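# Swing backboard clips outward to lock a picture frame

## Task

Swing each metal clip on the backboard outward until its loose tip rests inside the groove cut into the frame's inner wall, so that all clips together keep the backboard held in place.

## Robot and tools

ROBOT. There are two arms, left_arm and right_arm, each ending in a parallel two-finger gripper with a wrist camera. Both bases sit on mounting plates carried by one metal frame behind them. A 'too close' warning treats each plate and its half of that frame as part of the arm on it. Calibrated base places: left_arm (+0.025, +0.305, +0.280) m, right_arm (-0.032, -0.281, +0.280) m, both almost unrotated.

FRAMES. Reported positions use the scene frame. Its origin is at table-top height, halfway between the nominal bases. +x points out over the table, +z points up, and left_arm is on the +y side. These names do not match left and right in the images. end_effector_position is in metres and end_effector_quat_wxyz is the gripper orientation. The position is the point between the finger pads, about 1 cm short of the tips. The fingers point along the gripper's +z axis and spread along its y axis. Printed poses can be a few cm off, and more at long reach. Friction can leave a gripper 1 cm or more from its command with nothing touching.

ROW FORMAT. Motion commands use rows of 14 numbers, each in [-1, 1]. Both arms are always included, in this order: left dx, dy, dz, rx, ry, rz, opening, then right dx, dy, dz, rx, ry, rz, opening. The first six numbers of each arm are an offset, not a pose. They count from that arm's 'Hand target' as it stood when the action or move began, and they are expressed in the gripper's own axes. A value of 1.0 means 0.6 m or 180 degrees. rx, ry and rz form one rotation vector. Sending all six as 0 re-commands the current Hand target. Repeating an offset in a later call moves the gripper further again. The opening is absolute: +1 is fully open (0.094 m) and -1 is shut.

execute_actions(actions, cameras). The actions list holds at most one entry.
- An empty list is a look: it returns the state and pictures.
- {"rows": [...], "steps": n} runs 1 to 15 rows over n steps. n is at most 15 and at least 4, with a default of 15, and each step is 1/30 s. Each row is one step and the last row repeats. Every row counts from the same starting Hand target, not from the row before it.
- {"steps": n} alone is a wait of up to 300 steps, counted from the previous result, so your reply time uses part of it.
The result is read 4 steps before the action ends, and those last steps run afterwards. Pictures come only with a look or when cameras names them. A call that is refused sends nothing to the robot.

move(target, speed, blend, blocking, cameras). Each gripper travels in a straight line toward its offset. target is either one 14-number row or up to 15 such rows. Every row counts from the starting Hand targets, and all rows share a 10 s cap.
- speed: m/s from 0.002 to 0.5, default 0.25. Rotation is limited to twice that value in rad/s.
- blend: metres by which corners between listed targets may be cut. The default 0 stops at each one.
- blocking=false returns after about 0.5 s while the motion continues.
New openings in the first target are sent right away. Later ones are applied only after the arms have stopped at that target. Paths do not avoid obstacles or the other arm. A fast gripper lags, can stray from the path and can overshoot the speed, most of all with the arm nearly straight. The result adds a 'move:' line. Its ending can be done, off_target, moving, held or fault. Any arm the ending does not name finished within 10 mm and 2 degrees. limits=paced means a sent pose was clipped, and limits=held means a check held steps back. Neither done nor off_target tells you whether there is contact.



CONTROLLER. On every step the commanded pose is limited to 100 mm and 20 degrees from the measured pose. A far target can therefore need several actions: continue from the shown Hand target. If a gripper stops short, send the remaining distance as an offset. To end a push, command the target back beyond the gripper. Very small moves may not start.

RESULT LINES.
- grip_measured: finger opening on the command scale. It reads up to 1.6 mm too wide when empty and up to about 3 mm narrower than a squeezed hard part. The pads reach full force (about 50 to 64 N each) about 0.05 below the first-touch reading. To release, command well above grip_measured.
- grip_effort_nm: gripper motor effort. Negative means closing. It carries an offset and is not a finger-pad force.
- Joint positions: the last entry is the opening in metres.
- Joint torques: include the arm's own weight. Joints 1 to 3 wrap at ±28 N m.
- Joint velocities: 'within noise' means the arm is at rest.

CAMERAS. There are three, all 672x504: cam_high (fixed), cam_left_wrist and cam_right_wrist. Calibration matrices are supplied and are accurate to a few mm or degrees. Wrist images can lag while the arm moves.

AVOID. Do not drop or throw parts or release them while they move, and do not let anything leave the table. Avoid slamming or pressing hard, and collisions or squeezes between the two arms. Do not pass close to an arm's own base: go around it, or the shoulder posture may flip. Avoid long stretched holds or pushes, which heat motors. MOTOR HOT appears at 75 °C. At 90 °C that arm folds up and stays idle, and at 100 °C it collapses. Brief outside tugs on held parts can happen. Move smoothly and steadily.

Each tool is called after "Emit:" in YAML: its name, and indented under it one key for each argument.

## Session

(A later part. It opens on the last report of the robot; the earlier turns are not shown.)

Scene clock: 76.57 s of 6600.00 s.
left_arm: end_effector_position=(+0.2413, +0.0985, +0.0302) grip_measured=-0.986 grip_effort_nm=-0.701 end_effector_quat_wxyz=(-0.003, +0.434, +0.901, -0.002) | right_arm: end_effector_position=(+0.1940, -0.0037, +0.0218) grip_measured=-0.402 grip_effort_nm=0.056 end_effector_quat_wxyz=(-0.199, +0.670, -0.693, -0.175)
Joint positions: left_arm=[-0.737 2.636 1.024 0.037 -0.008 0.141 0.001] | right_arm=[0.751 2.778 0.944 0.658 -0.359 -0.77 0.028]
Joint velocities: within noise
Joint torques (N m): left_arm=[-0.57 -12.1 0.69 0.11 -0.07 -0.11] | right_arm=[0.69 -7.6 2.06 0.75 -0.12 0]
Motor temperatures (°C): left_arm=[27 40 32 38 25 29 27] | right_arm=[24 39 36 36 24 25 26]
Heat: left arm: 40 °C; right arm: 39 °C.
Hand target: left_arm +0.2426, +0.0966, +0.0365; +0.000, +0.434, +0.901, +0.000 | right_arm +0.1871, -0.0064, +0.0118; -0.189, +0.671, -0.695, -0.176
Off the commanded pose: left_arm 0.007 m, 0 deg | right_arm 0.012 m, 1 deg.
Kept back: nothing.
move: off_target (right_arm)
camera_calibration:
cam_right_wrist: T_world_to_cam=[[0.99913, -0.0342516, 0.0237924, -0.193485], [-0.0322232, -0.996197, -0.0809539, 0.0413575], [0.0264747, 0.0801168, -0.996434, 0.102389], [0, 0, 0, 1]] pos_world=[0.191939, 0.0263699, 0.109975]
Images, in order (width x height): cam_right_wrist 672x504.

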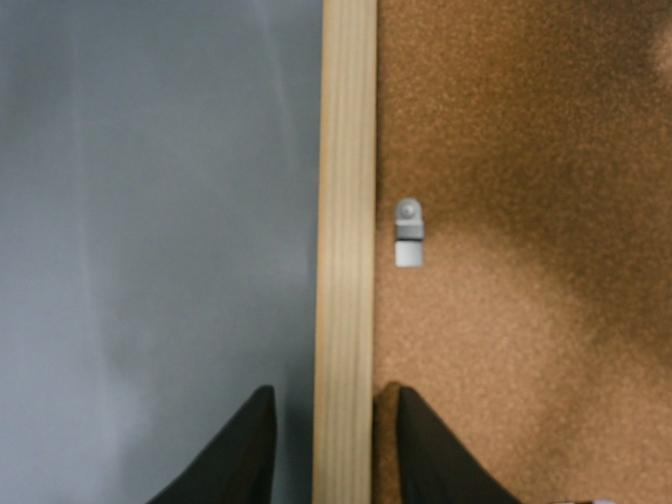

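Emit:
move:
  target: [0,0,0,0,0,0,-1,0.001,0,0.004,0,0,0,-0.7]
  speed: 0.04
  cameras: []

Emit:
execute_actions:
  actions:
    - {"rows":[[0,0,0,0,0,0,-1,0,0,0,0,0,0,-0.75],[0,0,0,0,0,0,-1,0,0,0,0,0,0,-0.78],[0,0,0,0,0,0,-1,0,0,0,0,0,0,-0.81],[0,0,0,0,0,0,-1,0,0,0,0,0,0,-0.84]],"steps":15}

Emit:
wait:
  seconds: 0.5
  cameras: ["cam_right_wrist","cam_left_wrist"]

Scene clock: 77.50 s of 6600.00 s.
left_arm: end_effector_position=(+0.2413, +0.0985, +0.0302) grip_measured=-0.986 grip_effort_nm=-0.706 end_effector_quat_wxyz=(-0.003, +0.434, +0.901, -0.002) | right_arm: end_effector_position=(+0.1955, -0.0028, +0.0216) grip_measured=-0.698 grip_effort_nm=-0.134 end_effector_quat_wxyz=(-0.202, +0.670, -0.693, -0.174)
Joint positions: left_arm=[-0.737 2.636 1.024 0.037 -0.008 0.141 0.001] | right_arm=[0.751 2.781 0.947 0.662 -0.358 -0.77 0.014]
Joint velocities: within noise
Joint torques (N m): left_arm=[-0.57 -12.11 0.69 0.11 -0.07 -0.11] | right_arm=[0.58 -7.09 2.44 0.77 -0.16 0.04]
Motor temperatures (°C): left_arm=[27 40 32 38 25 29 27] | right_arm=[24 39 36 36 24 25 26]
Heat: left arm: 40 °C; right arm: 39 °C.
Hand target: left_arm +0.2426, +0.0966, +0.0365; +0.000, +0.434, +0.901, +0.000 | right_arm +0.1872, -0.0057, +0.0095; -0.189, +0.671, -0.695, -0.176
Off the commanded pose: left_arm 0.007 m, 0 deg | right_arm 0.015 m, 1 deg.
Kept back: nothing.
move: off_target (right_arm)
No camera images: "cameras" was empty.

Scene clock: 77.87 s of 6600.00 s.
left_arm: end_effector_position=(+0.2413, +0.0985, +0.0302) grip_measured=-0.986 grip_effort_nm=-0.706 end_effector_quat_wxyz=(-0.003, +0.434, +0.901, -0.002) | right_arm: end_effector_position=(+0.1954, -0.0026, +0.0217) grip_measured=-0.788 grip_effort_nm=-1.004 end_effector_quat_wxyz=(-0.202, +0.670, -0.693, -0.175)
Joint positions: left_arm=[-0.737 2.636 1.024 0.037 -0.008 0.141 0.001] | right_arm=[0.751 2.781 0.947 0.662 -0.359 -0.769 0.01]
Joint velocities: within noise
Joint torques (N m): left_arm=[-0.57 -12.11 0.68 0.11 -0.06 -0.11] | right_arm=[0.64 -7.02 2.4 0.75 -0.11 0.06]
Motor temperatures (°C): left_arm=[27 40 32 38 25 29 27] | right_arm=[24 39 36 36 24 25 26]
Heat: left arm: 40 °C; right arm: 39 °C.
Hand target: left_arm +0.2426, +0.0966, +0.0365; +0.000, +0.434, +0.901, +0.000 | right_arm +0.1872, -0.0057, +0.0095; -0.189, +0.671, -0.695, -0.176
Steps of this call (1-11: this action's first 11). Readings (end_effector_position of left_arm | right_arm):
1: (+0.2413, +0.0985, +0.0302) | (+0.1954, -0.0027, +0.0217)
2: (+0.2413, +0.0985, +0.0302) | (+0.1954, -0.0027, +0.0217)
4: (+0.2413, +0.0985, +0.0302) | (+0.1954, -0.0027, +0.0217)
8: (+0.2413, +0.0985, +0.0302) | (+0.1954, -0.0026, +0.0217)
11: the state above

Scene clock: 78.50 s of 6600.00 s.
left_arm: end_effector_position=(+0.2413, +0.0985, +0.0302) grip_measured=-0.986 grip_effort_nm=-0.706 end_effector_quat_wxyz=(-0.003, +0.434, +0.901, -0.002) | right_arm: end_effector_position=(+0.1954, -0.0026, +0.0217) grip_measured=-0.793 grip_effort_nm=-1.067 end_effector_quat_wxyz=(-0.202, +0.670, -0.693, -0.175)
Joint positions: left_arm=[-0.737 2.636 1.024 0.037 -0.008 0.141 0.001] | right_arm=[0.751 2.781 0.947 0.662 -0.359 -0.768 0.01]
Joint velocities: within noise
Joint torques (N m): left_arm=[-0.58 -12.1 0.72 0.11 -0.06 -0.11] | right_arm=[0.68 -7.01 2.52 0.78 -0.15 0.02]
Motor temperatures (°C): left_arm=[27 40 32 38 25 29 27] | right_arm=[24 38 36 36 24 25 26]
Heat: left arm: 40 °C; right arm: 38 °C.
Hand target: left_arm +0.2426, +0.0966, +0.0365; +0.000, +0.434, +0.901, +0.000 | right_arm +0.1872, -0.0057, +0.0095; -0.189, +0.671, -0.695, -0.176
Off the commanded pose: left_arm 0.007 m, 0 deg | right_arm 0.015 m, 1 deg.
Steps of this call (1-4: your previous action's last 4; 5-19: nothing new was sent). Readings (end_effector_position of left_arm | right_arm):
1: (+0.2413, +0.0985, +0.0302) | (+0.1954, -0.0026, +0.0217)
2: (+0.2413, +0.0985, +0.0302) | (+0.1954, -0.0026, +0.0217)
4: (+0.2413, +0.0985, +0.0302) | (+0.1954, -0.0026, +0.0217)
8: (+0.2413, +0.0985, +0.0302) | (+0.1954, -0.0026, +0.0217)
19: the state above
camera_calibration:
cam_left_wrist: T_world_to_cam=[[-0.780564, -0.624937, 0.0131976, 0.250372], [-0.564136, 0.7134, 0.415706, 0.0959309], [-0.269205, 0.317039, -0.909403, 0.144795], [0, 0, 0, 1]] pos_world=[0.288529, 0.0421236, 0.0884941]
cam_right_wrist: T_world_to_cam=[[0.998986, -0.0358634, 0.0272121, -0.194824], [-0.033456, -0.99588, -0.0842854, 0.0427345], [0.0301227, 0.0832895, -0.99607, 0.101453], [0, 0, 0, 1]] pos_world=[0.193001, 0.0271214, 0.109958]
Images, in order (width x height): cam_left_wrist 672x504, cam_right_wrist 672x504.

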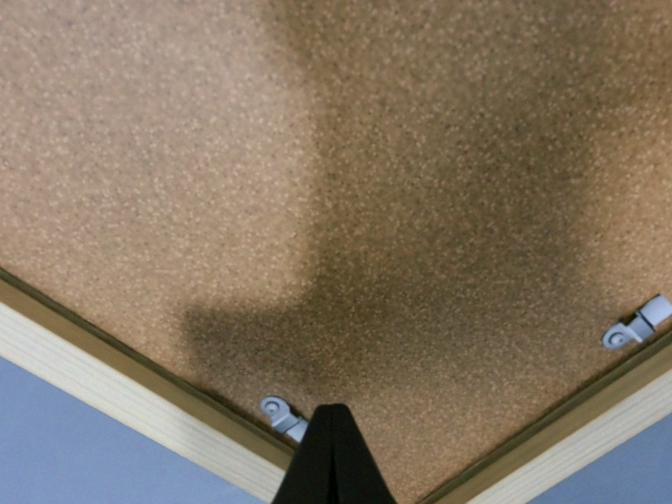

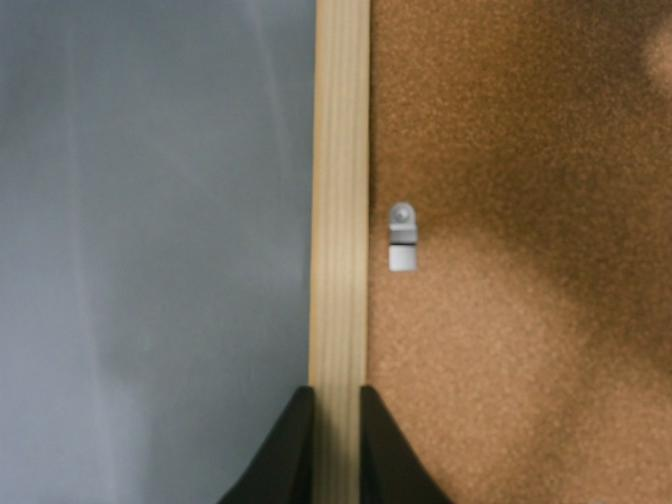

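Emit:
zoom_image:
  camera: "cam_left_wrist"
  region: [240, 370, 360, 490]

Scaled by 4.200 from the camera's 672x504 image, which has a finer 960x720 frame.

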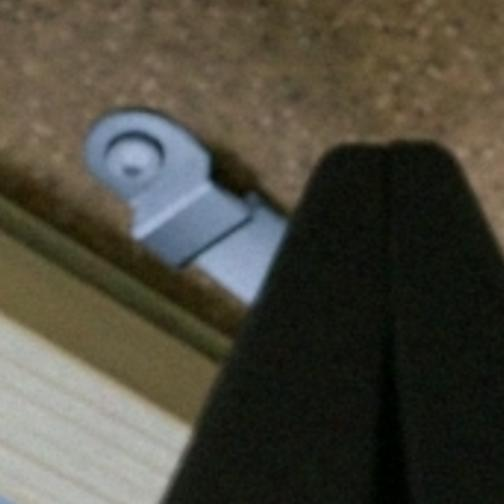

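Emit:
move:
  target:
    - [0.006,-0.0092,0,0,0,0,-1,0,0,0,0,0,0,-0.85]
    - [0.0077,0.0007,0,0,0,0,-1,0,0,0,0,0,0,-0.85]
    - [0.0077,0.0007,0.0308,0,0,0,-1,0,0,0,0,0,0,-0.85]
  speed: 0.05
  cameras: ["cam_left_wrist"]

Emit:
zoom_image:
  camera: "cam_left_wrist"
  region: [240, 370, 360, 490]

Scene clock: 80.77 s of 6600.00 s.
left_arm: end_effector_position=(+0.2367, +0.1017, +0.0220) grip_measured=-0.986 grip_effort_nm=-0.701 end_effector_quat_wxyz=(-0.004, +0.433, +0.901, +0.003) | right_arm: end_effector_position=(+0.1954, -0.0026, +0.0217) grip_measured=-0.793 grip_effort_nm=-1.067 end_effector_quat_wxyz=(-0.202, +0.670, -0.693, -0.175)
Joint positions: left_arm=[-0.745 2.665 1.02 0.064 -0.016 0.132 0.001] | right_arm=[0.751 2.781 0.947 0.662 -0.359 -0.768 0.01]
Joint velocities: within noise
Joint torques (N m): left_arm=[0.34 -8.44 1.89 0.31 0.02 0.02] | right_arm=[0.65 -7.05 2.48 0.74 -0.19 0.04]
Motor temperatures (°C): left_arm=[27 40 32 37 25 29 27] | right_arm=[24 38 36 36 24 25 26]
Heat: left arm: 40 °C; right arm: 38 °C.
Hand target: left_arm +0.2399, +0.1005, +0.0180; +0.000, +0.434, +0.901, +0.000 | right_arm +0.1872, -0.0057, +0.0095; -0.189, +0.671, -0.695, -0.176
Off the commanded pose: left_arm 0.005 m, 1 deg | right_arm 0.015 m, 1 deg.
Kept back: nothing.
move: off_target (right_arm)
camera_calibration:
cam_left_wrist: T_world_to_cam=[[-0.779229, -0.626712, 0.00583784, 0.248936], [-0.566529, 0.708324, 0.421097, 0.0953999], [-0.268041, 0.324824, -0.906997, 0.133981], [0, 0, 0, 1]] pos_world=[0.283937, 0.0449166, 0.0798946]
Images, in order (width x height): cam_left_wrist 672x504.

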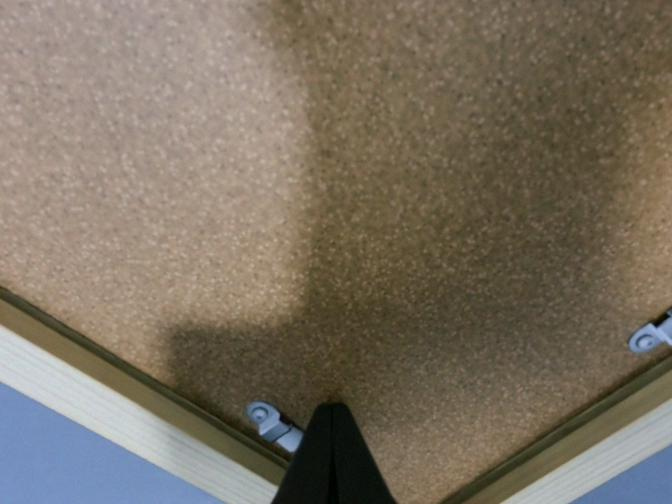

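Scaled by 4.200 from the camera's 672x504 image, which has a finer 960x720 frame.

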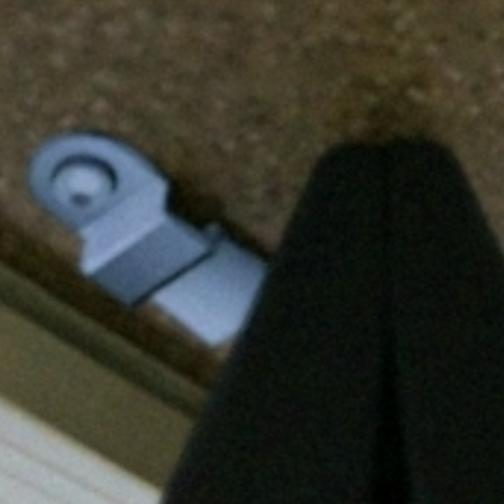

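Emit:
move:
  target: [0.0031,0.0175,0,0,0,0,-1,0,0,0,0,0,0,-0.85]
  speed: 0.04
  cameras: ["cam_left_wrist","cam_right_wrist"]

Emit:
zoom_image:
  camera: "cam_left_wrist"
  region: [240, 370, 360, 490]

Scene clock: 81.73 s of 6600.00 s.
left_arm: end_effector_position=(+0.2407, +0.1053, +0.0219) grip_measured=-0.986 grip_effort_nm=-0.701 end_effector_quat_wxyz=(-0.006, +0.434, +0.901, -0.007) | right_arm: end_effector_position=(+0.1954, -0.0026, +0.0217) grip_measured=-0.793 grip_effort_nm=-1.062 end_effector_quat_wxyz=(-0.202, +0.670, -0.693, -0.175)
Joint positions: left_arm=[-0.714 2.665 1.02 0.066 0.004 0.164 0.001] | right_arm=[0.751 2.781 0.947 0.662 -0.359 -0.768 0.01]
Joint velocities: within noise
Joint torques (N m): left_arm=[0.76 -8.54 1.77 0.32 -0.2 0.04] | right_arm=[0.61 -7.13 2.37 0.77 -0.13 0.01]
Motor temperatures (°C): left_arm=[27 40 32 37 25 29 27] | right_arm=[24 38 36 36 24 25 26]
Heat: left arm: 40 °C; right arm: 38 °C.
Hand target: left_arm +0.2470, +0.1086, +0.0180; +0.000, +0.434, +0.901, +0.000 | right_arm +0.1872, -0.0057, +0.0095; -0.189, +0.671, -0.695, -0.176
Off the commanded pose: left_arm 0.008 m, 1 deg | right_arm 0.015 m, 1 deg.
Kept back: nothing.
move: off_target (right_arm)
camera_calibration:
cam_left_wrist: T_world_to_cam=[[-0.780094, -0.625128, 0.0258718, 0.253907], [-0.559996, 0.716063, 0.416724, 0.0928065], [-0.279032, 0.310596, -0.908665, 0.137945], [0, 0, 0, 1]] pos_world=[0.288533, 0.0494238, 0.0801016]
cam_right_wrist: T_world_to_cam=[[0.99898, -0.0361908, 0.0270163, -0.19482], [-0.0337983, -0.995867, -0.0842961, 0.0428017], [0.0299554, 0.083297, -0.996074, 0.101486], [0, 0, 0, 1]] pos_world=[0.193027, 0.0271207, 0.109959]
Images, in order (width x height): cam_left_wrist 672x504, cam_right_wrist 672x504.

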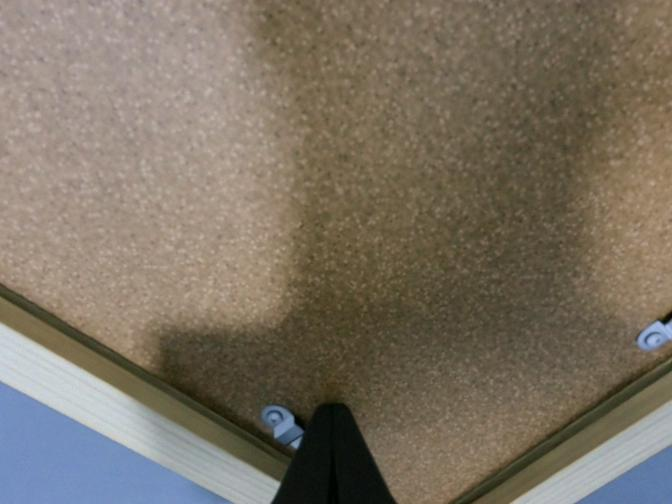

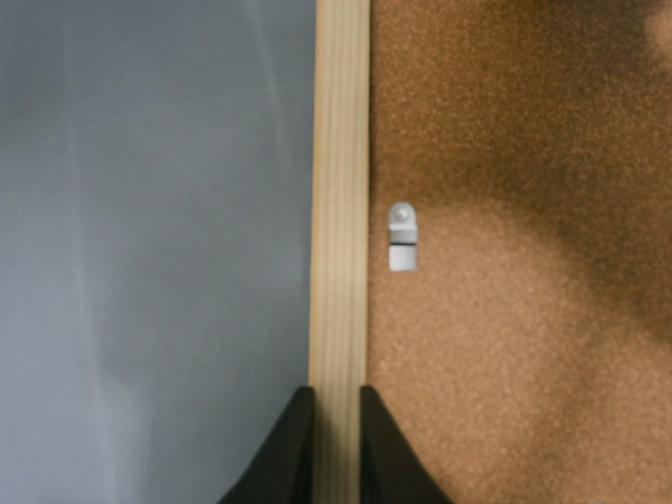

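Scaled by 4.200 from the camera's 672x504 image, which has a finer 960x720 frame.

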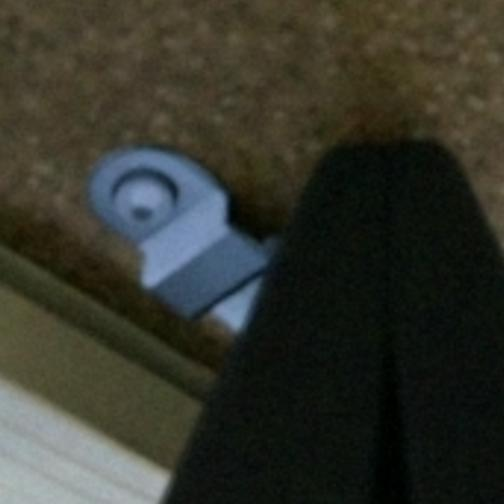

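Emit:
move:
  target: [0.0025,0.0130,0,0,0,0,-1,0,0,0,0,0,0,-0.85]
  speed: 0.04
  cameras: ["cam_left_wrist","cam_right_wrist"]

Emit:
zoom_image:
  camera: "cam_left_wrist"
  region: [240, 370, 360, 490]

Scene clock: 83.00 s of 6600.00 s.
left_arm: end_effector_position=(+0.2434, +0.1083, +0.0219) grip_measured=-0.986 grip_effort_nm=-0.701 end_effector_quat_wxyz=(-0.008, +0.436, +0.900, -0.015) | right_arm: end_effector_position=(+0.1961, -0.0016, +0.0217) grip_measured=-0.793 grip_effort_nm=-1.067 end_effector_quat_wxyz=(-0.203, +0.669, -0.693, -0.176)
Joint positions: left_arm=[-0.69 2.665 1.02 0.066 0.02 0.191 0.001] | right_arm=[0.751 2.783 0.95 0.665 -0.361 -0.765 0.01]
Joint velocities: within noise
Joint torques (N m): left_arm=[0.98 -8.62 1.76 0.32 -0.37 0.02] | right_arm=[0.72 -7.23 2.15 0.73 -0.15 0.02]
Motor temperatures (°C): left_arm=[27 40 32 37 25 29 27] | right_arm=[24 38 35 36 24 25 26]
Heat: left arm: 40 °C; right arm: 38 °C.
Hand target: left_arm +0.2521, +0.1146, +0.0180; +0.000, +0.434, +0.901, +0.000 | right_arm +0.1872, -0.0057, +0.0094; -0.189, +0.671, -0.695, -0.176
Off the commanded pose: left_arm 0.011 m, 2 deg | right_arm 0.016 m, 2 deg.
Kept back: nothing.
move: off_target (left_arm, right_arm)
camera_calibration:
cam_left_wrist: T_world_to_cam=[[-0.781543, -0.622425, 0.0421606, 0.257587], [-0.553456, 0.722955, 0.413549, 0.0898972], [-0.287883, 0.299872, -0.909505, 0.141076], [0, 0, 0, 1]] pos_world=[0.291683, 0.0530324, 0.0802725]
cam_right_wrist: T_world_to_cam=[[0.998909, -0.037891, 0.0272998, -0.195531], [-0.0353496, -0.995474, -0.0882207, 0.044261], [0.030519, 0.0871594, -0.995727, 0.101253], [0, 0, 0, 1]] pos_world=[0.193792, 0.0278266, 0.110063]
Images, in order (width x height): cam_left_wrist 672x504, cam_right_wrist 672x504.

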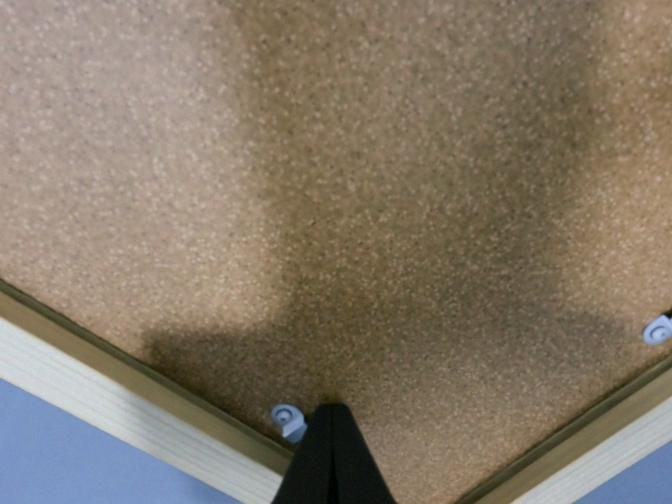

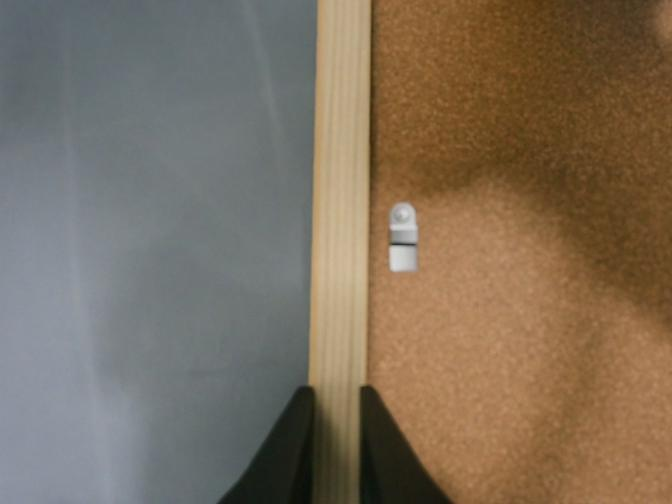

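Scaled by 4.200 from the camera's 672x504 image, which has a finer 960x720 frame.

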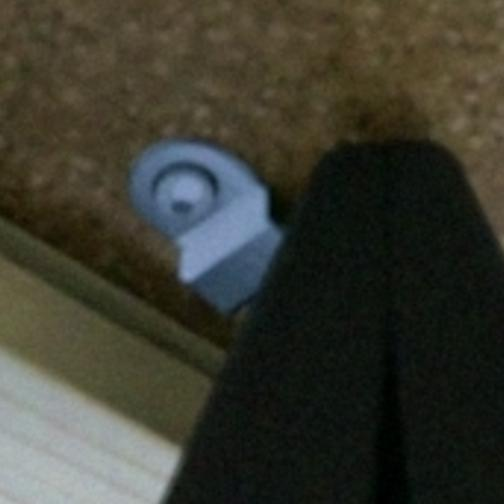

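Emit:
move:
  target:
    - [-0.0025,-0.0130,0,0,0,0,-1,0,0,0,0,0,0,-0.85]
    - [-0.0025,-0.0130,-0.025,0,0,0,-1,0,0,0,0,0,0,-0.85]
  speed: 0.06
  cameras: ["cam_left_wrist","cam_high"]

Emit:
zoom_image:
  camera: "cam_left_wrist"
  region: [240, 370, 360, 490]

Emit:
zoom_image:
  camera: "cam_high"
  region: [290, 250, 430, 390]

Scene clock: 85.20 s of 6600.00 s.
left_arm: end_effector_position=(+0.2454, +0.1098, +0.0266) grip_measured=-0.986 grip_effort_nm=-0.706 end_effector_quat_wxyz=(-0.003, +0.435, +0.900, -0.003) | right_arm: end_effector_position=(+0.1961, -0.0016, +0.0217) grip_measured=-0.793 grip_effort_nm=-1.067 end_effector_quat_wxyz=(-0.203, +0.669, -0.693, -0.176)
Joint positions: left_arm=[-0.699 2.646 1.009 0.063 -0.007 0.181 0.001] | right_arm=[0.751 2.783 0.95 0.665 -0.361 -0.765 0.01]
Joint velocities: within noise
Joint torques (N m): left_arm=[-0.5 -12.01 0.58 0.1 -0.07 -0.1] | right_arm=[0.55 -7.24 2.03 0.73 -0.19 -0.01]
Motor temperatures (°C): left_arm=[27 40 32 37 25 29 27] | right_arm=[24 38 35 36 24 25 26]
Heat: left arm: 40 °C; right arm: 38 °C.
Hand target: left_arm +0.2471, +0.1085, +0.0330; +0.000, +0.434, +0.901, +0.000 | right_arm +0.1872, -0.0057, +0.0094; -0.189, +0.671, -0.695, -0.176
Off the commanded pose: left_arm 0.007 m, 0 deg | right_arm 0.016 m, 2 deg.
Kept back: nothing.
move: off_target (right_arm)
camera_calibration:
cam_left_wrist: T_world_to_cam=[[-0.781501, -0.623738, 0.0143594, 0.260705], [-0.562955, 0.714892, 0.414743, 0.0912262], [-0.268956, 0.316038, -0.909825, 0.139102], [0, 0, 0, 1]] pos_world=[0.29251, 0.0534331, 0.0849799]
Images, in order (width x height): cam_high 672x504, cam_left_wrist 672x504.

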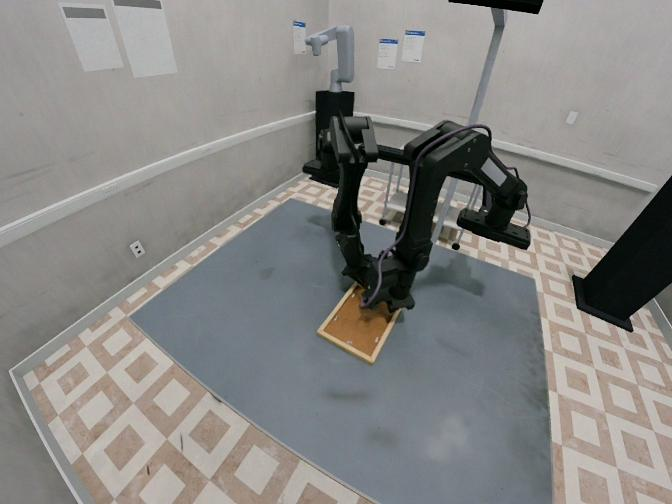

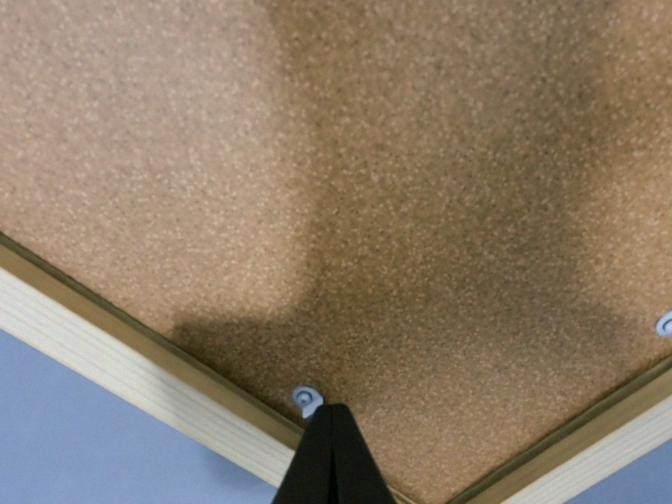

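Scaled by 4.200 from the camera's 672x504 image, which has a finer 960x720 frame.

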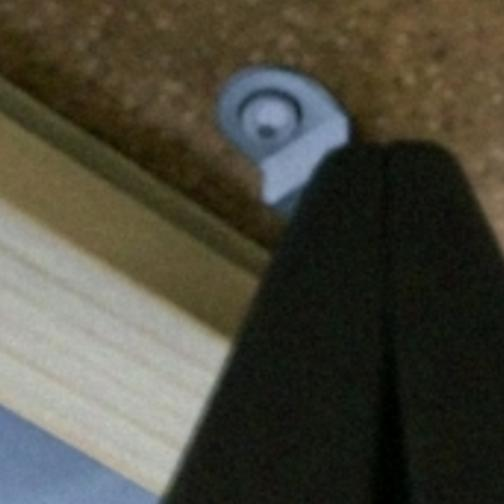

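Scaled by 3.600 from the camera's 672x504 image, which has a finer 960x720 frame.

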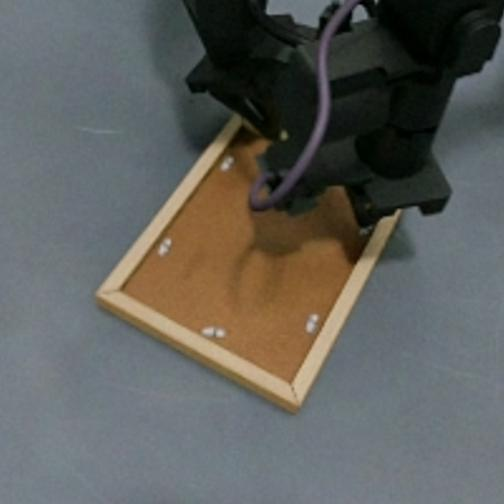

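Emit:
move:
  target:
    - [0,0,-0.045,0,0,0,-1,0,0,0,0,0,0,-0.85]
    - [0.0176,0.0023,-0.045,0,0,-0.2633,-0.234,0,0,0,0,0,0,-0.85]
    - [0.0195,0.0121,-0.045,0,0,-0.2633,-0.234,0,0,0,0,0,0,-0.85]
  speed: 0.1
  cameras: ["cam_left_wrist"]

Scene clock: 93.73 s of 6600.00 s.
left_arm: end_effector_position=(+0.2377, +0.1254, +0.0533) grip_measured=-0.237 grip_effort_nm=0.159 end_effector_quat_wxyz=(-0.013, +0.034, +0.999, +0.007) | right_arm: end_effector_position=(+0.1961, -0.0016, +0.0217) grip_measured=-0.793 grip_effort_nm=-1.067 end_effector_quat_wxyz=(-0.203, +0.669, -0.693, -0.176)
Joint positions: left_arm=[-0.677 2.533 0.92 0.013 -0.008 -0.63 0.036] | right_arm=[0.751 2.783 0.95 0.665 -0.361 -0.765 0.01]
Joint velocities: within noise
Joint torques (N m): left_arm=[0.21 -11.88 0.61 0.27 -0.07 0.03] | right_arm=[0.69 -7.25 2.18 0.75 -0.16 -0.01]
Motor temperatures (°C): left_arm=[27 41 31 37 25 29 27] | right_arm=[23 38 35 36 24 25 26]
Heat: left arm: 41 °C; right arm: 38 °C.
Hand target: left_arm +0.2455, +0.1221, +0.0600; +0.000, +0.035, +0.999, +0.000 | right_arm +0.1872, -0.0058, +0.0094; -0.189, +0.671, -0.695, -0.176
Off the commanded pose: left_arm 0.011 m, 2 deg | right_arm 0.016 m, 2 deg.
Kept back: nothing.
move: off_target (left_arm, right_arm); target 2's new opening was sent with left_arm's hand 0.011 m and 2 deg from that target
camera_calibration:
cam_left_wrist: T_world_to_cam=[[-0.0639348, -0.997934, -0.00629484, 0.141548], [-0.897861, 0.0547677, 0.43686, 0.225877], [-0.435613, 0.0335825, -0.899507, 0.230911], [0, 0, 0, 1]] pos_world=[0.312444, 0.121131, 0.10992]
Images, in order (width x height): cam_left_wrist 672x504.

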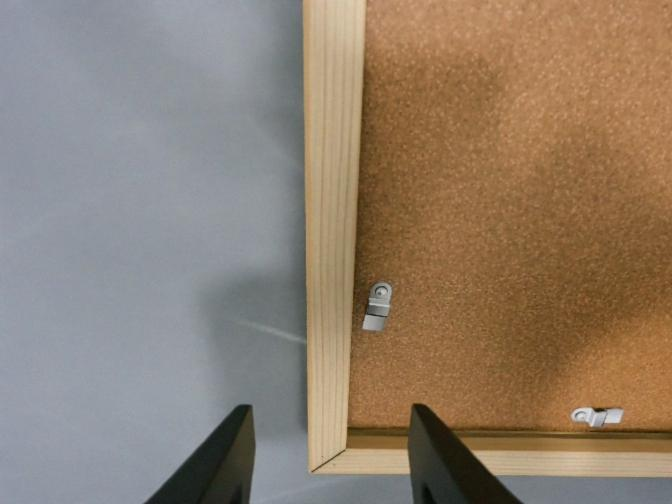

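Emit:
move:
  target: [0,0,0.062,0,0,0,-0.234,0,0,0,0,0,0,-0.85]
  speed: 0.06
  cameras: ["cam_left_wrist"]

Emit:
zoom_image:
  camera: "cam_left_wrist"
  region: [230, 300, 430, 500]

Scene clock: 95.50 s of 6600.00 s.
left_arm: end_effector_position=(+0.2421, +0.1212, +0.0268) grip_measured=-0.237 grip_effort_nm=0.154 end_effector_quat_wxyz=(-0.004, +0.035, +0.999, +0.000) | right_arm: end_effector_position=(+0.1961, -0.0016, +0.0217) grip_measured=-0.793 grip_effort_nm=-1.072 end_effector_quat_wxyz=(-0.203, +0.669, -0.693, -0.176)
Joint positions: left_arm=[-0.677 2.64 0.967 0.096 -0.008 -0.628 0.036] | right_arm=[0.751 2.783 0.95 0.665 -0.361 -0.765 0.01]
Joint velocities: within noise
Joint torques (N m): left_arm=[0.38 -8.17 1.65 0.32 -0.07 0.02] | right_arm=[0.68 -7.41 2.17 0.73 -0.15 0.01]
Motor temperatures (°C): left_arm=[27 41 31 37 25 29 26] | right_arm=[23 38 35 35 24 25 26]
Heat: left arm: 41 °C; right arm: 38 °C.
Hand target: left_arm +0.2455, +0.1222, +0.0228; +0.000, +0.035, +0.999, +0.000 | right_arm +0.1872, -0.0058, +0.0094; -0.189, +0.671, -0.695, -0.176
Off the commanded pose: left_arm 0.005 m, 0 deg | right_arm 0.016 m, 2 deg.
Kept back: nothing.
move: off_target (right_arm)
camera_calibration:
cam_left_wrist: T_world_to_cam=[[-0.0662852, -0.997769, 0.00794983, 0.137694], [-0.905601, 0.0635034, 0.41935, 0.24293], [-0.418919, 0.0205973, -0.90779, 0.206806], [0, 0, 0, 1]] pos_world=[0.31576, 0.1177, 0.0847688]
Images, in order (width x height): cam_left_wrist 672x504.

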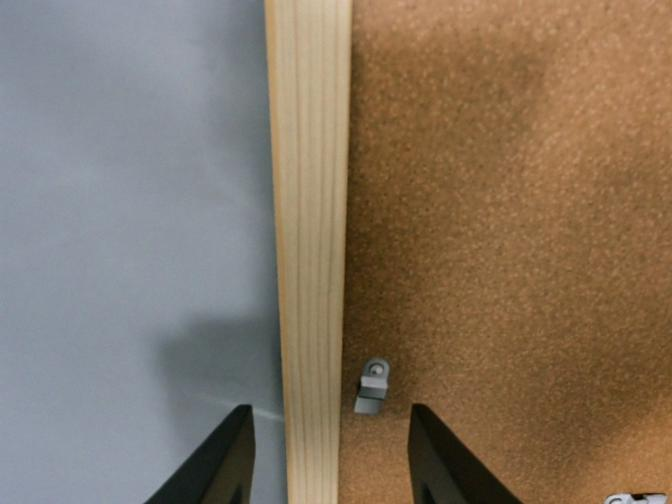

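Scaled by 2.520 from the camera's 672x504 image, which has a finer 960x720 frame.

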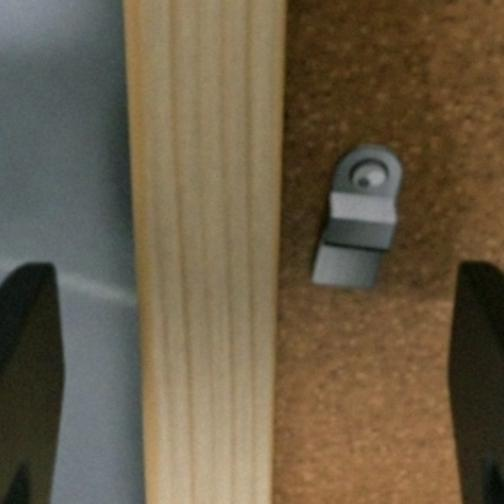

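Emit:
move:
  target:
    - [0,0,0.008,0,0,0,-0.234,0,0,0,0,0,0,-0.85]
    - [0,0,0.008,0,0,0,-0.45,0,0,0,0,0,0,-0.85]
  speed: 0.04
  cameras: ["cam_left_wrist"]

Emit:
zoom_image:
  camera: "cam_left_wrist"
  region: [230, 300, 430, 500]

Scene clock: 97.13 s of 6600.00 s.
left_arm: end_effector_position=(+0.2427, +0.1207, +0.0225) grip_measured=-0.447 grip_effort_nm=-0.110 end_effector_quat_wxyz=(-0.003, +0.035, +0.999, -0.001) | right_arm: end_effector_position=(+0.1961, -0.0016, +0.0217) grip_measured=-0.793 grip_effort_nm=-1.067 end_effector_quat_wxyz=(-0.203, +0.669, -0.693, -0.176)
Joint positions: left_arm=[-0.677 2.657 0.977 0.106 -0.008 -0.627 0.026] | right_arm=[0.751 2.783 0.95 0.665 -0.361 -0.765 0.01]
Joint velocities: within noise
Joint torques (N m): left_arm=[0.39 -8.02 1.62 0.31 -0.06 0.02] | right_arm=[0.61 -7.16 2.11 0.7 -0.17 0]
Motor temperatures (°C): left_arm=[27 41 31 37 25 29 26] | right_arm=[23 38 35 35 24 25 26]
Heat: left arm: 41 °C; right arm: 38 °C.
Hand target: left_arm +0.2455, +0.1222, +0.0180; +0.000, +0.035, +0.999, +0.000 | right_arm +0.1872, -0.0058, +0.0094; -0.189, +0.671, -0.695, -0.176
Off the commanded pose: left_arm 0.005 m, 0 deg | right_arm 0.016 m, 2 deg.
Kept back: nothing.
move: off_target (right_arm)
camera_calibration:
cam_left_wrist: T_world_to_cam=[[-0.0670302, -0.997708, 0.00930444, 0.137348], [-0.906289, 0.0647834, 0.417665, 0.245325], [-0.41731, 0.0195636, -0.908554, 0.202951], [0, 0, 0, 1]] pos_world=[0.316235, 0.11717, 0.0806499]
Images, in order (width x height): cam_left_wrist 672x504.

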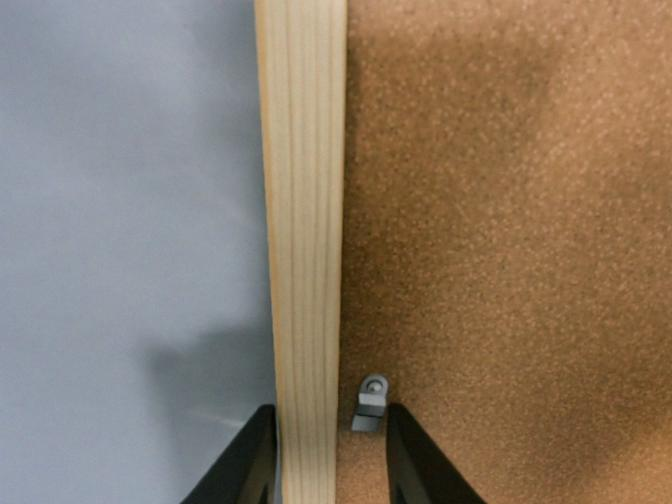

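Scaled by 2.520 from the camera's 672x504 image, which has a finer 960x720 frame.

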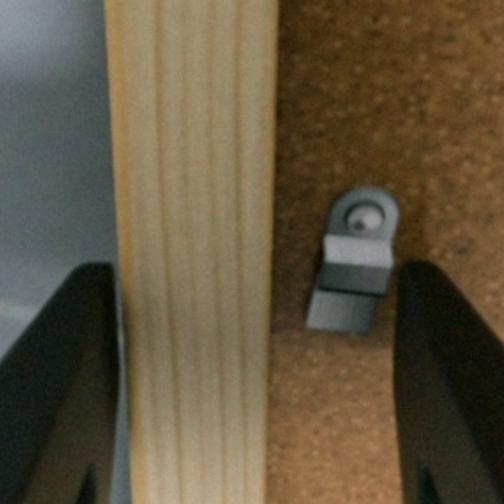

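Emit:
move:
  target:
    - [0,0.004,0,0,0,0,-0.54,0,0,0,0,0,0,-0.85]
    - [0,0.007,0,0,0,0,-0.6,0,0,0,0,0,0,-0.85]
  speed: 0.04
  cameras: ["cam_left_wrist"]

Emit:
zoom_image:
  camera: "cam_left_wrist"
  region: [230, 300, 430, 500]

Scene clock: 99.30 s of 6600.00 s.
left_arm: end_effector_position=(+0.2438, +0.1229, +0.0225) grip_measured=-0.597 grip_effort_nm=-0.149 end_effector_quat_wxyz=(-0.005, +0.036, +0.999, -0.002) | right_arm: end_effector_position=(+0.1963, -0.0014, +0.0217) grip_measured=-0.793 grip_effort_nm=-1.062 end_effector_quat_wxyz=(-0.204, +0.669, -0.693, -0.176)
Joint positions: left_arm=[-0.666 2.657 0.977 0.104 -0.004 -0.614 0.019] | right_arm=[0.751 2.783 0.95 0.666 -0.361 -0.765 0.01]
Joint velocities: within noise
Joint torques (N m): left_arm=[0.43 -8.17 0.84 0.41 -0.1 0.01] | right_arm=[0.59 -7.25 2.13 0.73 -0.12 -0.01]
Motor temperatures (°C): left_arm=[27 41 31 37 25 29 26] | right_arm=[23 38 35 35 24 25 27]
Heat: left arm: 41 °C; right arm: 38 °C.
Hand target: left_arm +0.2457, +0.1263, +0.0180; +0.000, +0.035, +0.999, +0.000 | right_arm +0.1871, -0.0058, +0.0094; -0.189, +0.671, -0.695, -0.176
Off the commanded pose: left_arm 0.006 m, 1 deg | right_arm 0.016 m, 2 deg.
Kept back: nothing.
move: off_target (right_arm)
camera_calibration:
cam_left_wrist: T_world_to_cam=[[-0.0688973, -0.997559, 0.0113857, 0.140039], [-0.904267, 0.0672664, 0.421636, 0.245286], [-0.421372, 0.0187539, -0.906694, 0.204374], [0, 0, 0, 1]] pos_world=[0.31757, 0.119365, 0.080289]
Images, in order (width x height): cam_left_wrist 672x504.

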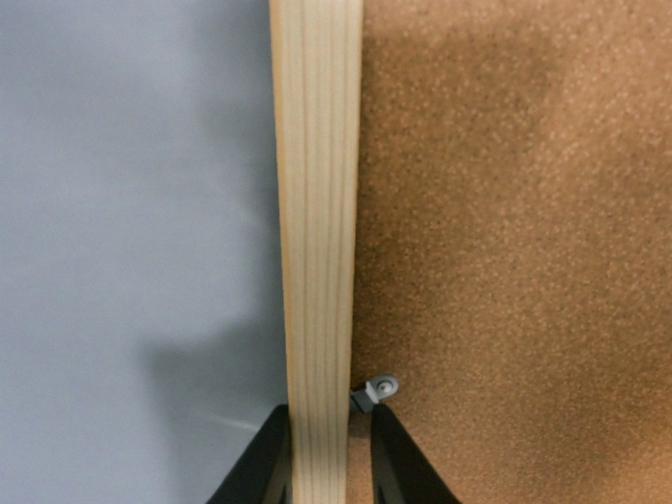

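Scaled by 2.520 from the camera's 672x504 image, which has a finer 960x720 frame.

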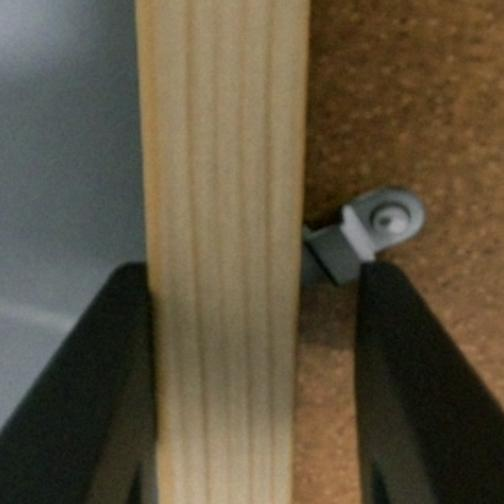

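Emit:
move:
  target:
    - [0,0.003,0,0,0,0,-0.66,0,0,0,0,0,0,-0.85]
    - [0,0.005,0,0,0,0,-0.7,0,0,0,0,0,0,-0.85]
  speed: 0.04
  cameras: ["cam_left_wrist"]

Emit:
zoom_image:
  camera: "cam_left_wrist"
  region: [230, 300, 430, 500]

Scene clock: 101.43 s of 6600.00 s.
left_arm: end_effector_position=(+0.2443, +0.1255, +0.0223) grip_measured=-0.697 grip_effort_nm=-0.115 end_effector_quat_wxyz=(-0.006, +0.036, +0.999, -0.002) | right_arm: end_effector_position=(+0.1966, -0.0014, +0.0217) grip_measured=-0.793 grip_effort_nm=-1.067 end_effector_quat_wxyz=(-0.204, +0.669, -0.693, -0.175)
Joint positions: left_arm=[-0.657 2.657 0.974 0.106 -0.003 -0.606 0.014] | right_arm=[0.751 2.783 0.95 0.667 -0.36 -0.764 0.01]
Joint velocities: within noise
Joint torques (N m): left_arm=[0.43 -8.2 0.54 0.45 -0.11 0.01] | right_arm=[0.54 -7.21 2.07 0.71 -0.16 -0.02]
Motor temperatures (°C): left_arm=[27 41 31 37 25 29 26] | right_arm=[23 38 35 35 24 25 27]
Heat: left arm: 41 °C; right arm: 38 °C.
Hand target: left_arm +0.2459, +0.1294, +0.0180; +0.000, +0.035, +0.999, +0.000 | right_arm +0.1872, -0.0058, +0.0094; -0.189, +0.671, -0.695, -0.176
Off the commanded pose: left_arm 0.006 m, 1 deg | right_arm 0.016 m, 2 deg.
Kept back: nothing.
move: off_target (right_arm)
camera_calibration:
cam_left_wrist: T_world_to_cam=[[-0.0681325, -0.997614, 0.0111464, 0.142516], [-0.903587, 0.0664396, 0.423221, 0.245536], [-0.422952, 0.0187634, -0.905958, 0.204782], [0, 0, 0, 1]] pos_world=[0.318186, 0.12202, 0.0800194]
Images, in order (width x height): cam_left_wrist 672x504.

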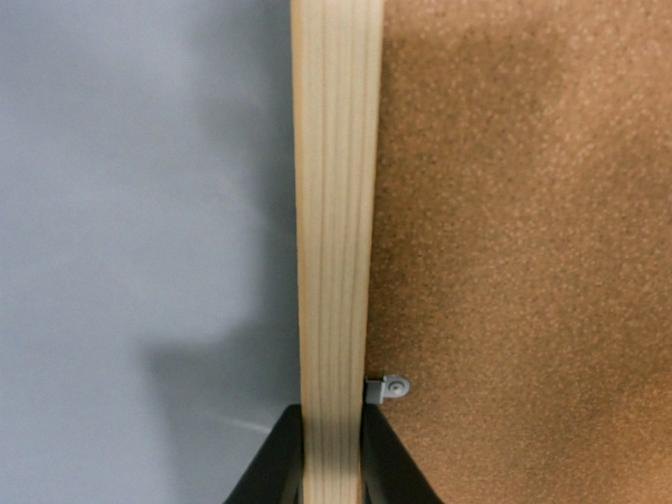

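Scaled by 2.520 from the camera's 672x504 image, which has a finer 960x720 frame.

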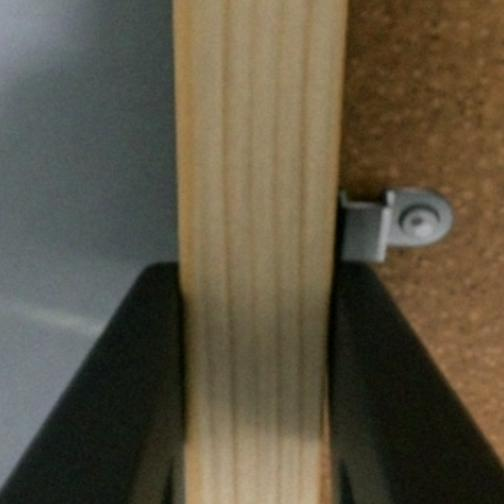

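Emit:
move:
  target:
    - [0,0,0,0,0,0,-0.4,0,0,0,0,0,0,-0.4]
    - [0,0,-0.0667,0,0,0,-0.234,-0.0375,0,-0.065,0,0,0,-0.234]
    - [-0.1765,-0.0097,-0.0667,0,0,0,-0.234,-0.0935,-0.0158,-0.0338,0,0.1667,0,-0.234]
  speed: 0.12

Scene clock: 107.50 s of 6600.00 s.
left_arm: end_effector_position=(+0.3517, +0.1122, +0.0634) grip_measured=-0.237 grip_effort_nm=0.159 end_effector_quat_wxyz=(+0.006, +0.033, +0.999, -0.008) | right_arm: end_effector_position=(+0.2020, +0.0368, +0.0653) grip_measured=-0.236 grip_effort_nm=0.061 end_effector_quat_wxyz=(-0.016, +0.694, -0.720, -0.002)
Joint positions: left_arm=[-0.509 2.615 1.331 -0.266 -0.005 -0.462 0.036] | right_arm=[0.986 2.64 1.396 -0.297 0.014 -0.603 0.036]
Joint velocities: within noise
Joint torques (N m): left_arm=[0.16 -9.85 4.18 0.12 -0.09 0.04] | right_arm=[0.5 -9.63 5.42 0.02 0.05 0.07]
Motor temperatures (°C): left_arm=[27 41 31 36 25 29 26] | right_arm=[23 38 35 35 24 25 26]
Heat: left arm: 41 °C; right arm: 38 °C.
Hand target: left_arm +0.3512, +0.1160, +0.0581; +0.000, +0.035, +0.999, +0.000 | right_arm +0.1976, +0.0322, +0.0551; -0.003, +0.694, -0.720, +0.004
Off the commanded pose: left_arm 0.007 m, 1 deg | right_arm 0.012 m, 2 deg.
Kept back: nothing.
move: off_target (right_arm)
camera_calibration:
cam_left_wrist: T_world_to_cam=[[-0.0639875, -0.997686, 0.022988, 0.133831], [-0.913825, 0.0678348, 0.400404, 0.331002], [-0.401037, 0.00461381, -0.91605, 0.282225], [0, 0, 0, 1]] pos_world=[0.424223, 0.109765, 0.122921]
cam_right_wrist: T_world_to_cam=[[0.999373, -0.0316396, 0.0159107, -0.200716], [-0.0353896, -0.909169, 0.414921, 0.050516], [0.00133754, -0.415224, -0.909718, 0.159878], [0, 0, 0, 1]] pos_world=[0.202164, 0.105962, 0.127677]

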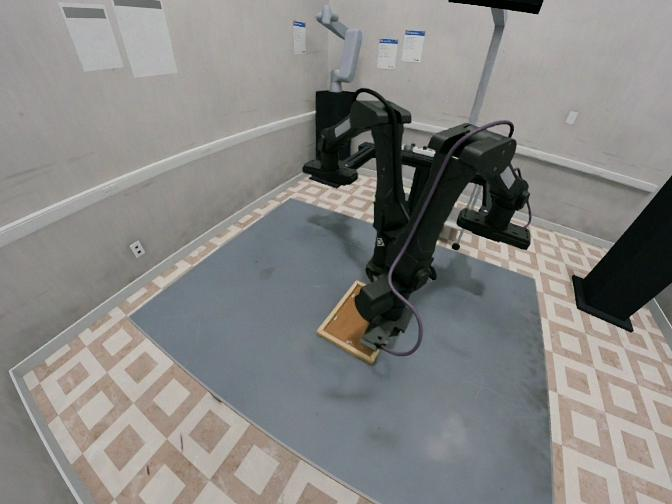

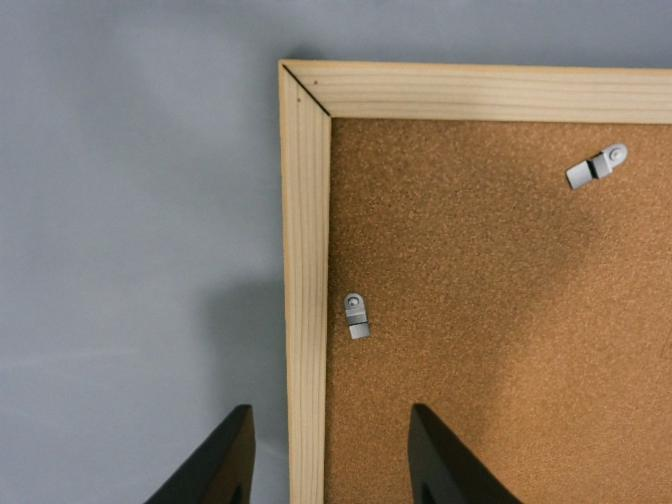

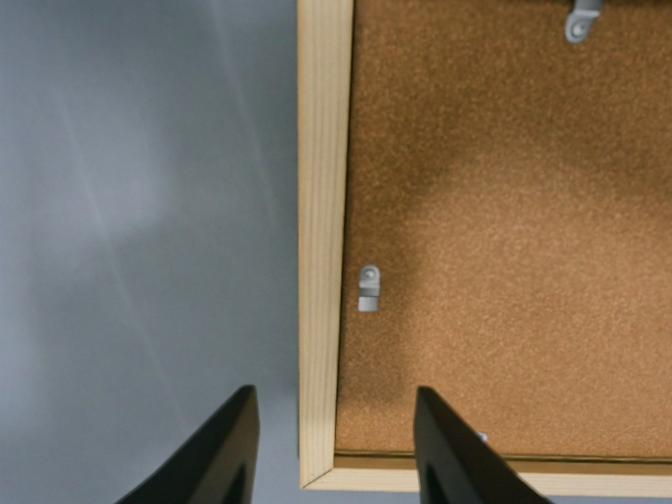

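Emit:
move:
  target: [-0.0025,0.0018,0.0535,0,0,0,-0.234,0.0033,0,0.0583,0,0,0,-0.234]
  speed: 0.06
  cameras: ["cam_left_wrist","cam_right_wrist"]

Emit:
zoom_image:
  camera: "cam_left_wrist"
  region: [230, 300, 430, 500]

Emit:
zoom_image:
  camera: "cam_right_wrist"
  region: [230, 300, 430, 500]

Scene clock: 109.33 s of 6600.00 s.
left_arm: end_effector_position=(+0.3458, +0.1171, +0.0302) grip_measured=-0.237 grip_effort_nm=0.159 end_effector_quat_wxyz=(-0.008, +0.034, +0.999, +0.000) | right_arm: end_effector_position=(+0.1987, +0.0330, +0.0302) grip_measured=-0.236 grip_effort_nm=0.056 end_effector_quat_wxyz=(-0.006, +0.694, -0.720, +0.000)
Joint positions: left_arm=[-0.505 2.727 1.386 -0.241 -0.005 -0.457 0.036] | right_arm=[0.986 2.754 1.45 -0.257 0.015 -0.602 0.036]
Joint velocities: within noise
Joint torques (N m): left_arm=[0.25 -10.25 4.07 0.3 -0.1 0.02] | right_arm=[0.17 -9.92 4.77 0.23 0.09 0.03]
Motor temperatures (°C): left_arm=[27 41 31 36 24 29 26] | right_arm=[23 39 35 35 24 25 26]
Heat: left arm: 41 °C; right arm: 39 °C.
Hand target: left_arm +0.3528, +0.1171, +0.0260; +0.000, +0.035, +0.999, +0.000 | right_arm +0.1980, +0.0305, +0.0202; -0.003, +0.694, -0.720, +0.003
Off the commanded pose: left_arm 0.008 m, 1 deg | right_arm 0.011 m, 1 deg.
Kept back: nothing.
move: off_target (right_arm)
camera_calibration:
cam_left_wrist: T_world_to_cam=[[-0.0647439, -0.997867, 0.0083194, 0.139878], [-0.902012, 0.0620864, 0.427223, 0.334313], [-0.426828, 0.0201559, -0.904108, 0.256077], [0, 0, 0, 1]] pos_world=[0.419911, 0.113662, 0.0875314]
cam_right_wrist: T_world_to_cam=[[0.999491, -0.0315839, 0.00447754, -0.196633], [-0.0304342, -0.902077, 0.4305, 0.0597619], [-0.00955779, -0.430417, -0.902579, 0.128899], [0, 0, 0, 1]] pos_world=[0.199584, 0.10318, 0.0914944]
Images, in order (width x height): cam_left_wrist 672x504, cam_right_wrist 672x504.

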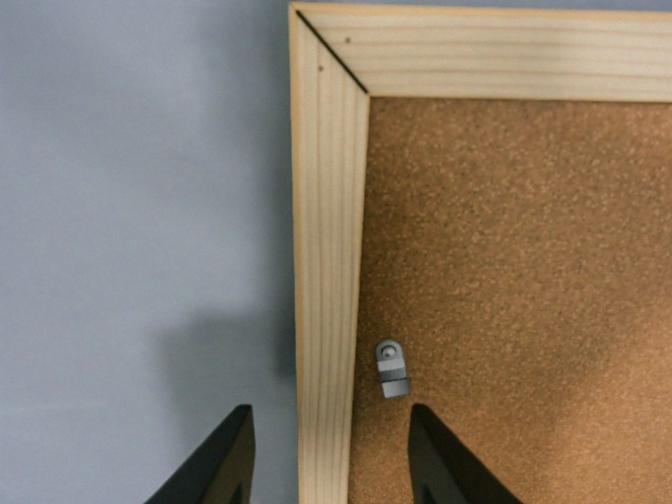

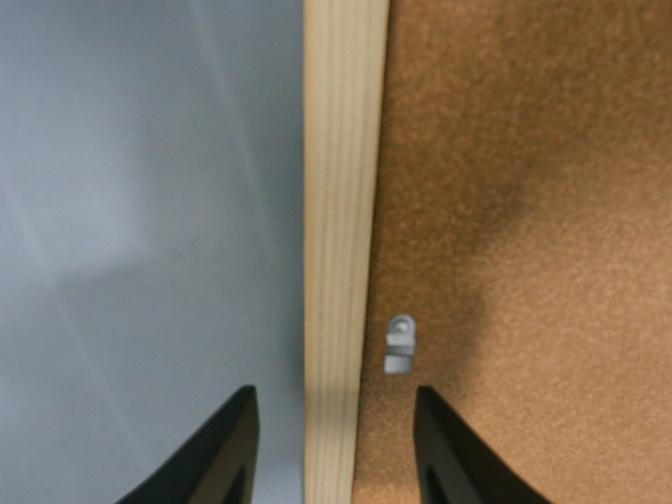

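Scaled by 2.520 from the camera's 672x504 image, which has a finer 960x720 frame.

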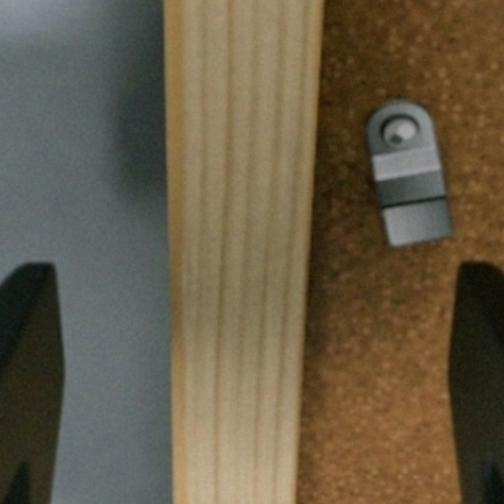

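Scaled by 2.520 from the camera's 672x504 image, which has a finer 960x720 frame.

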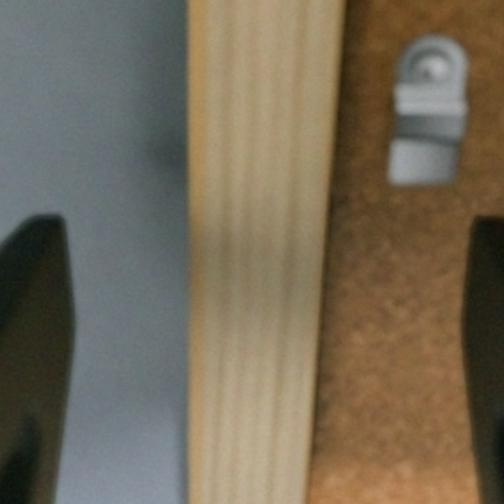

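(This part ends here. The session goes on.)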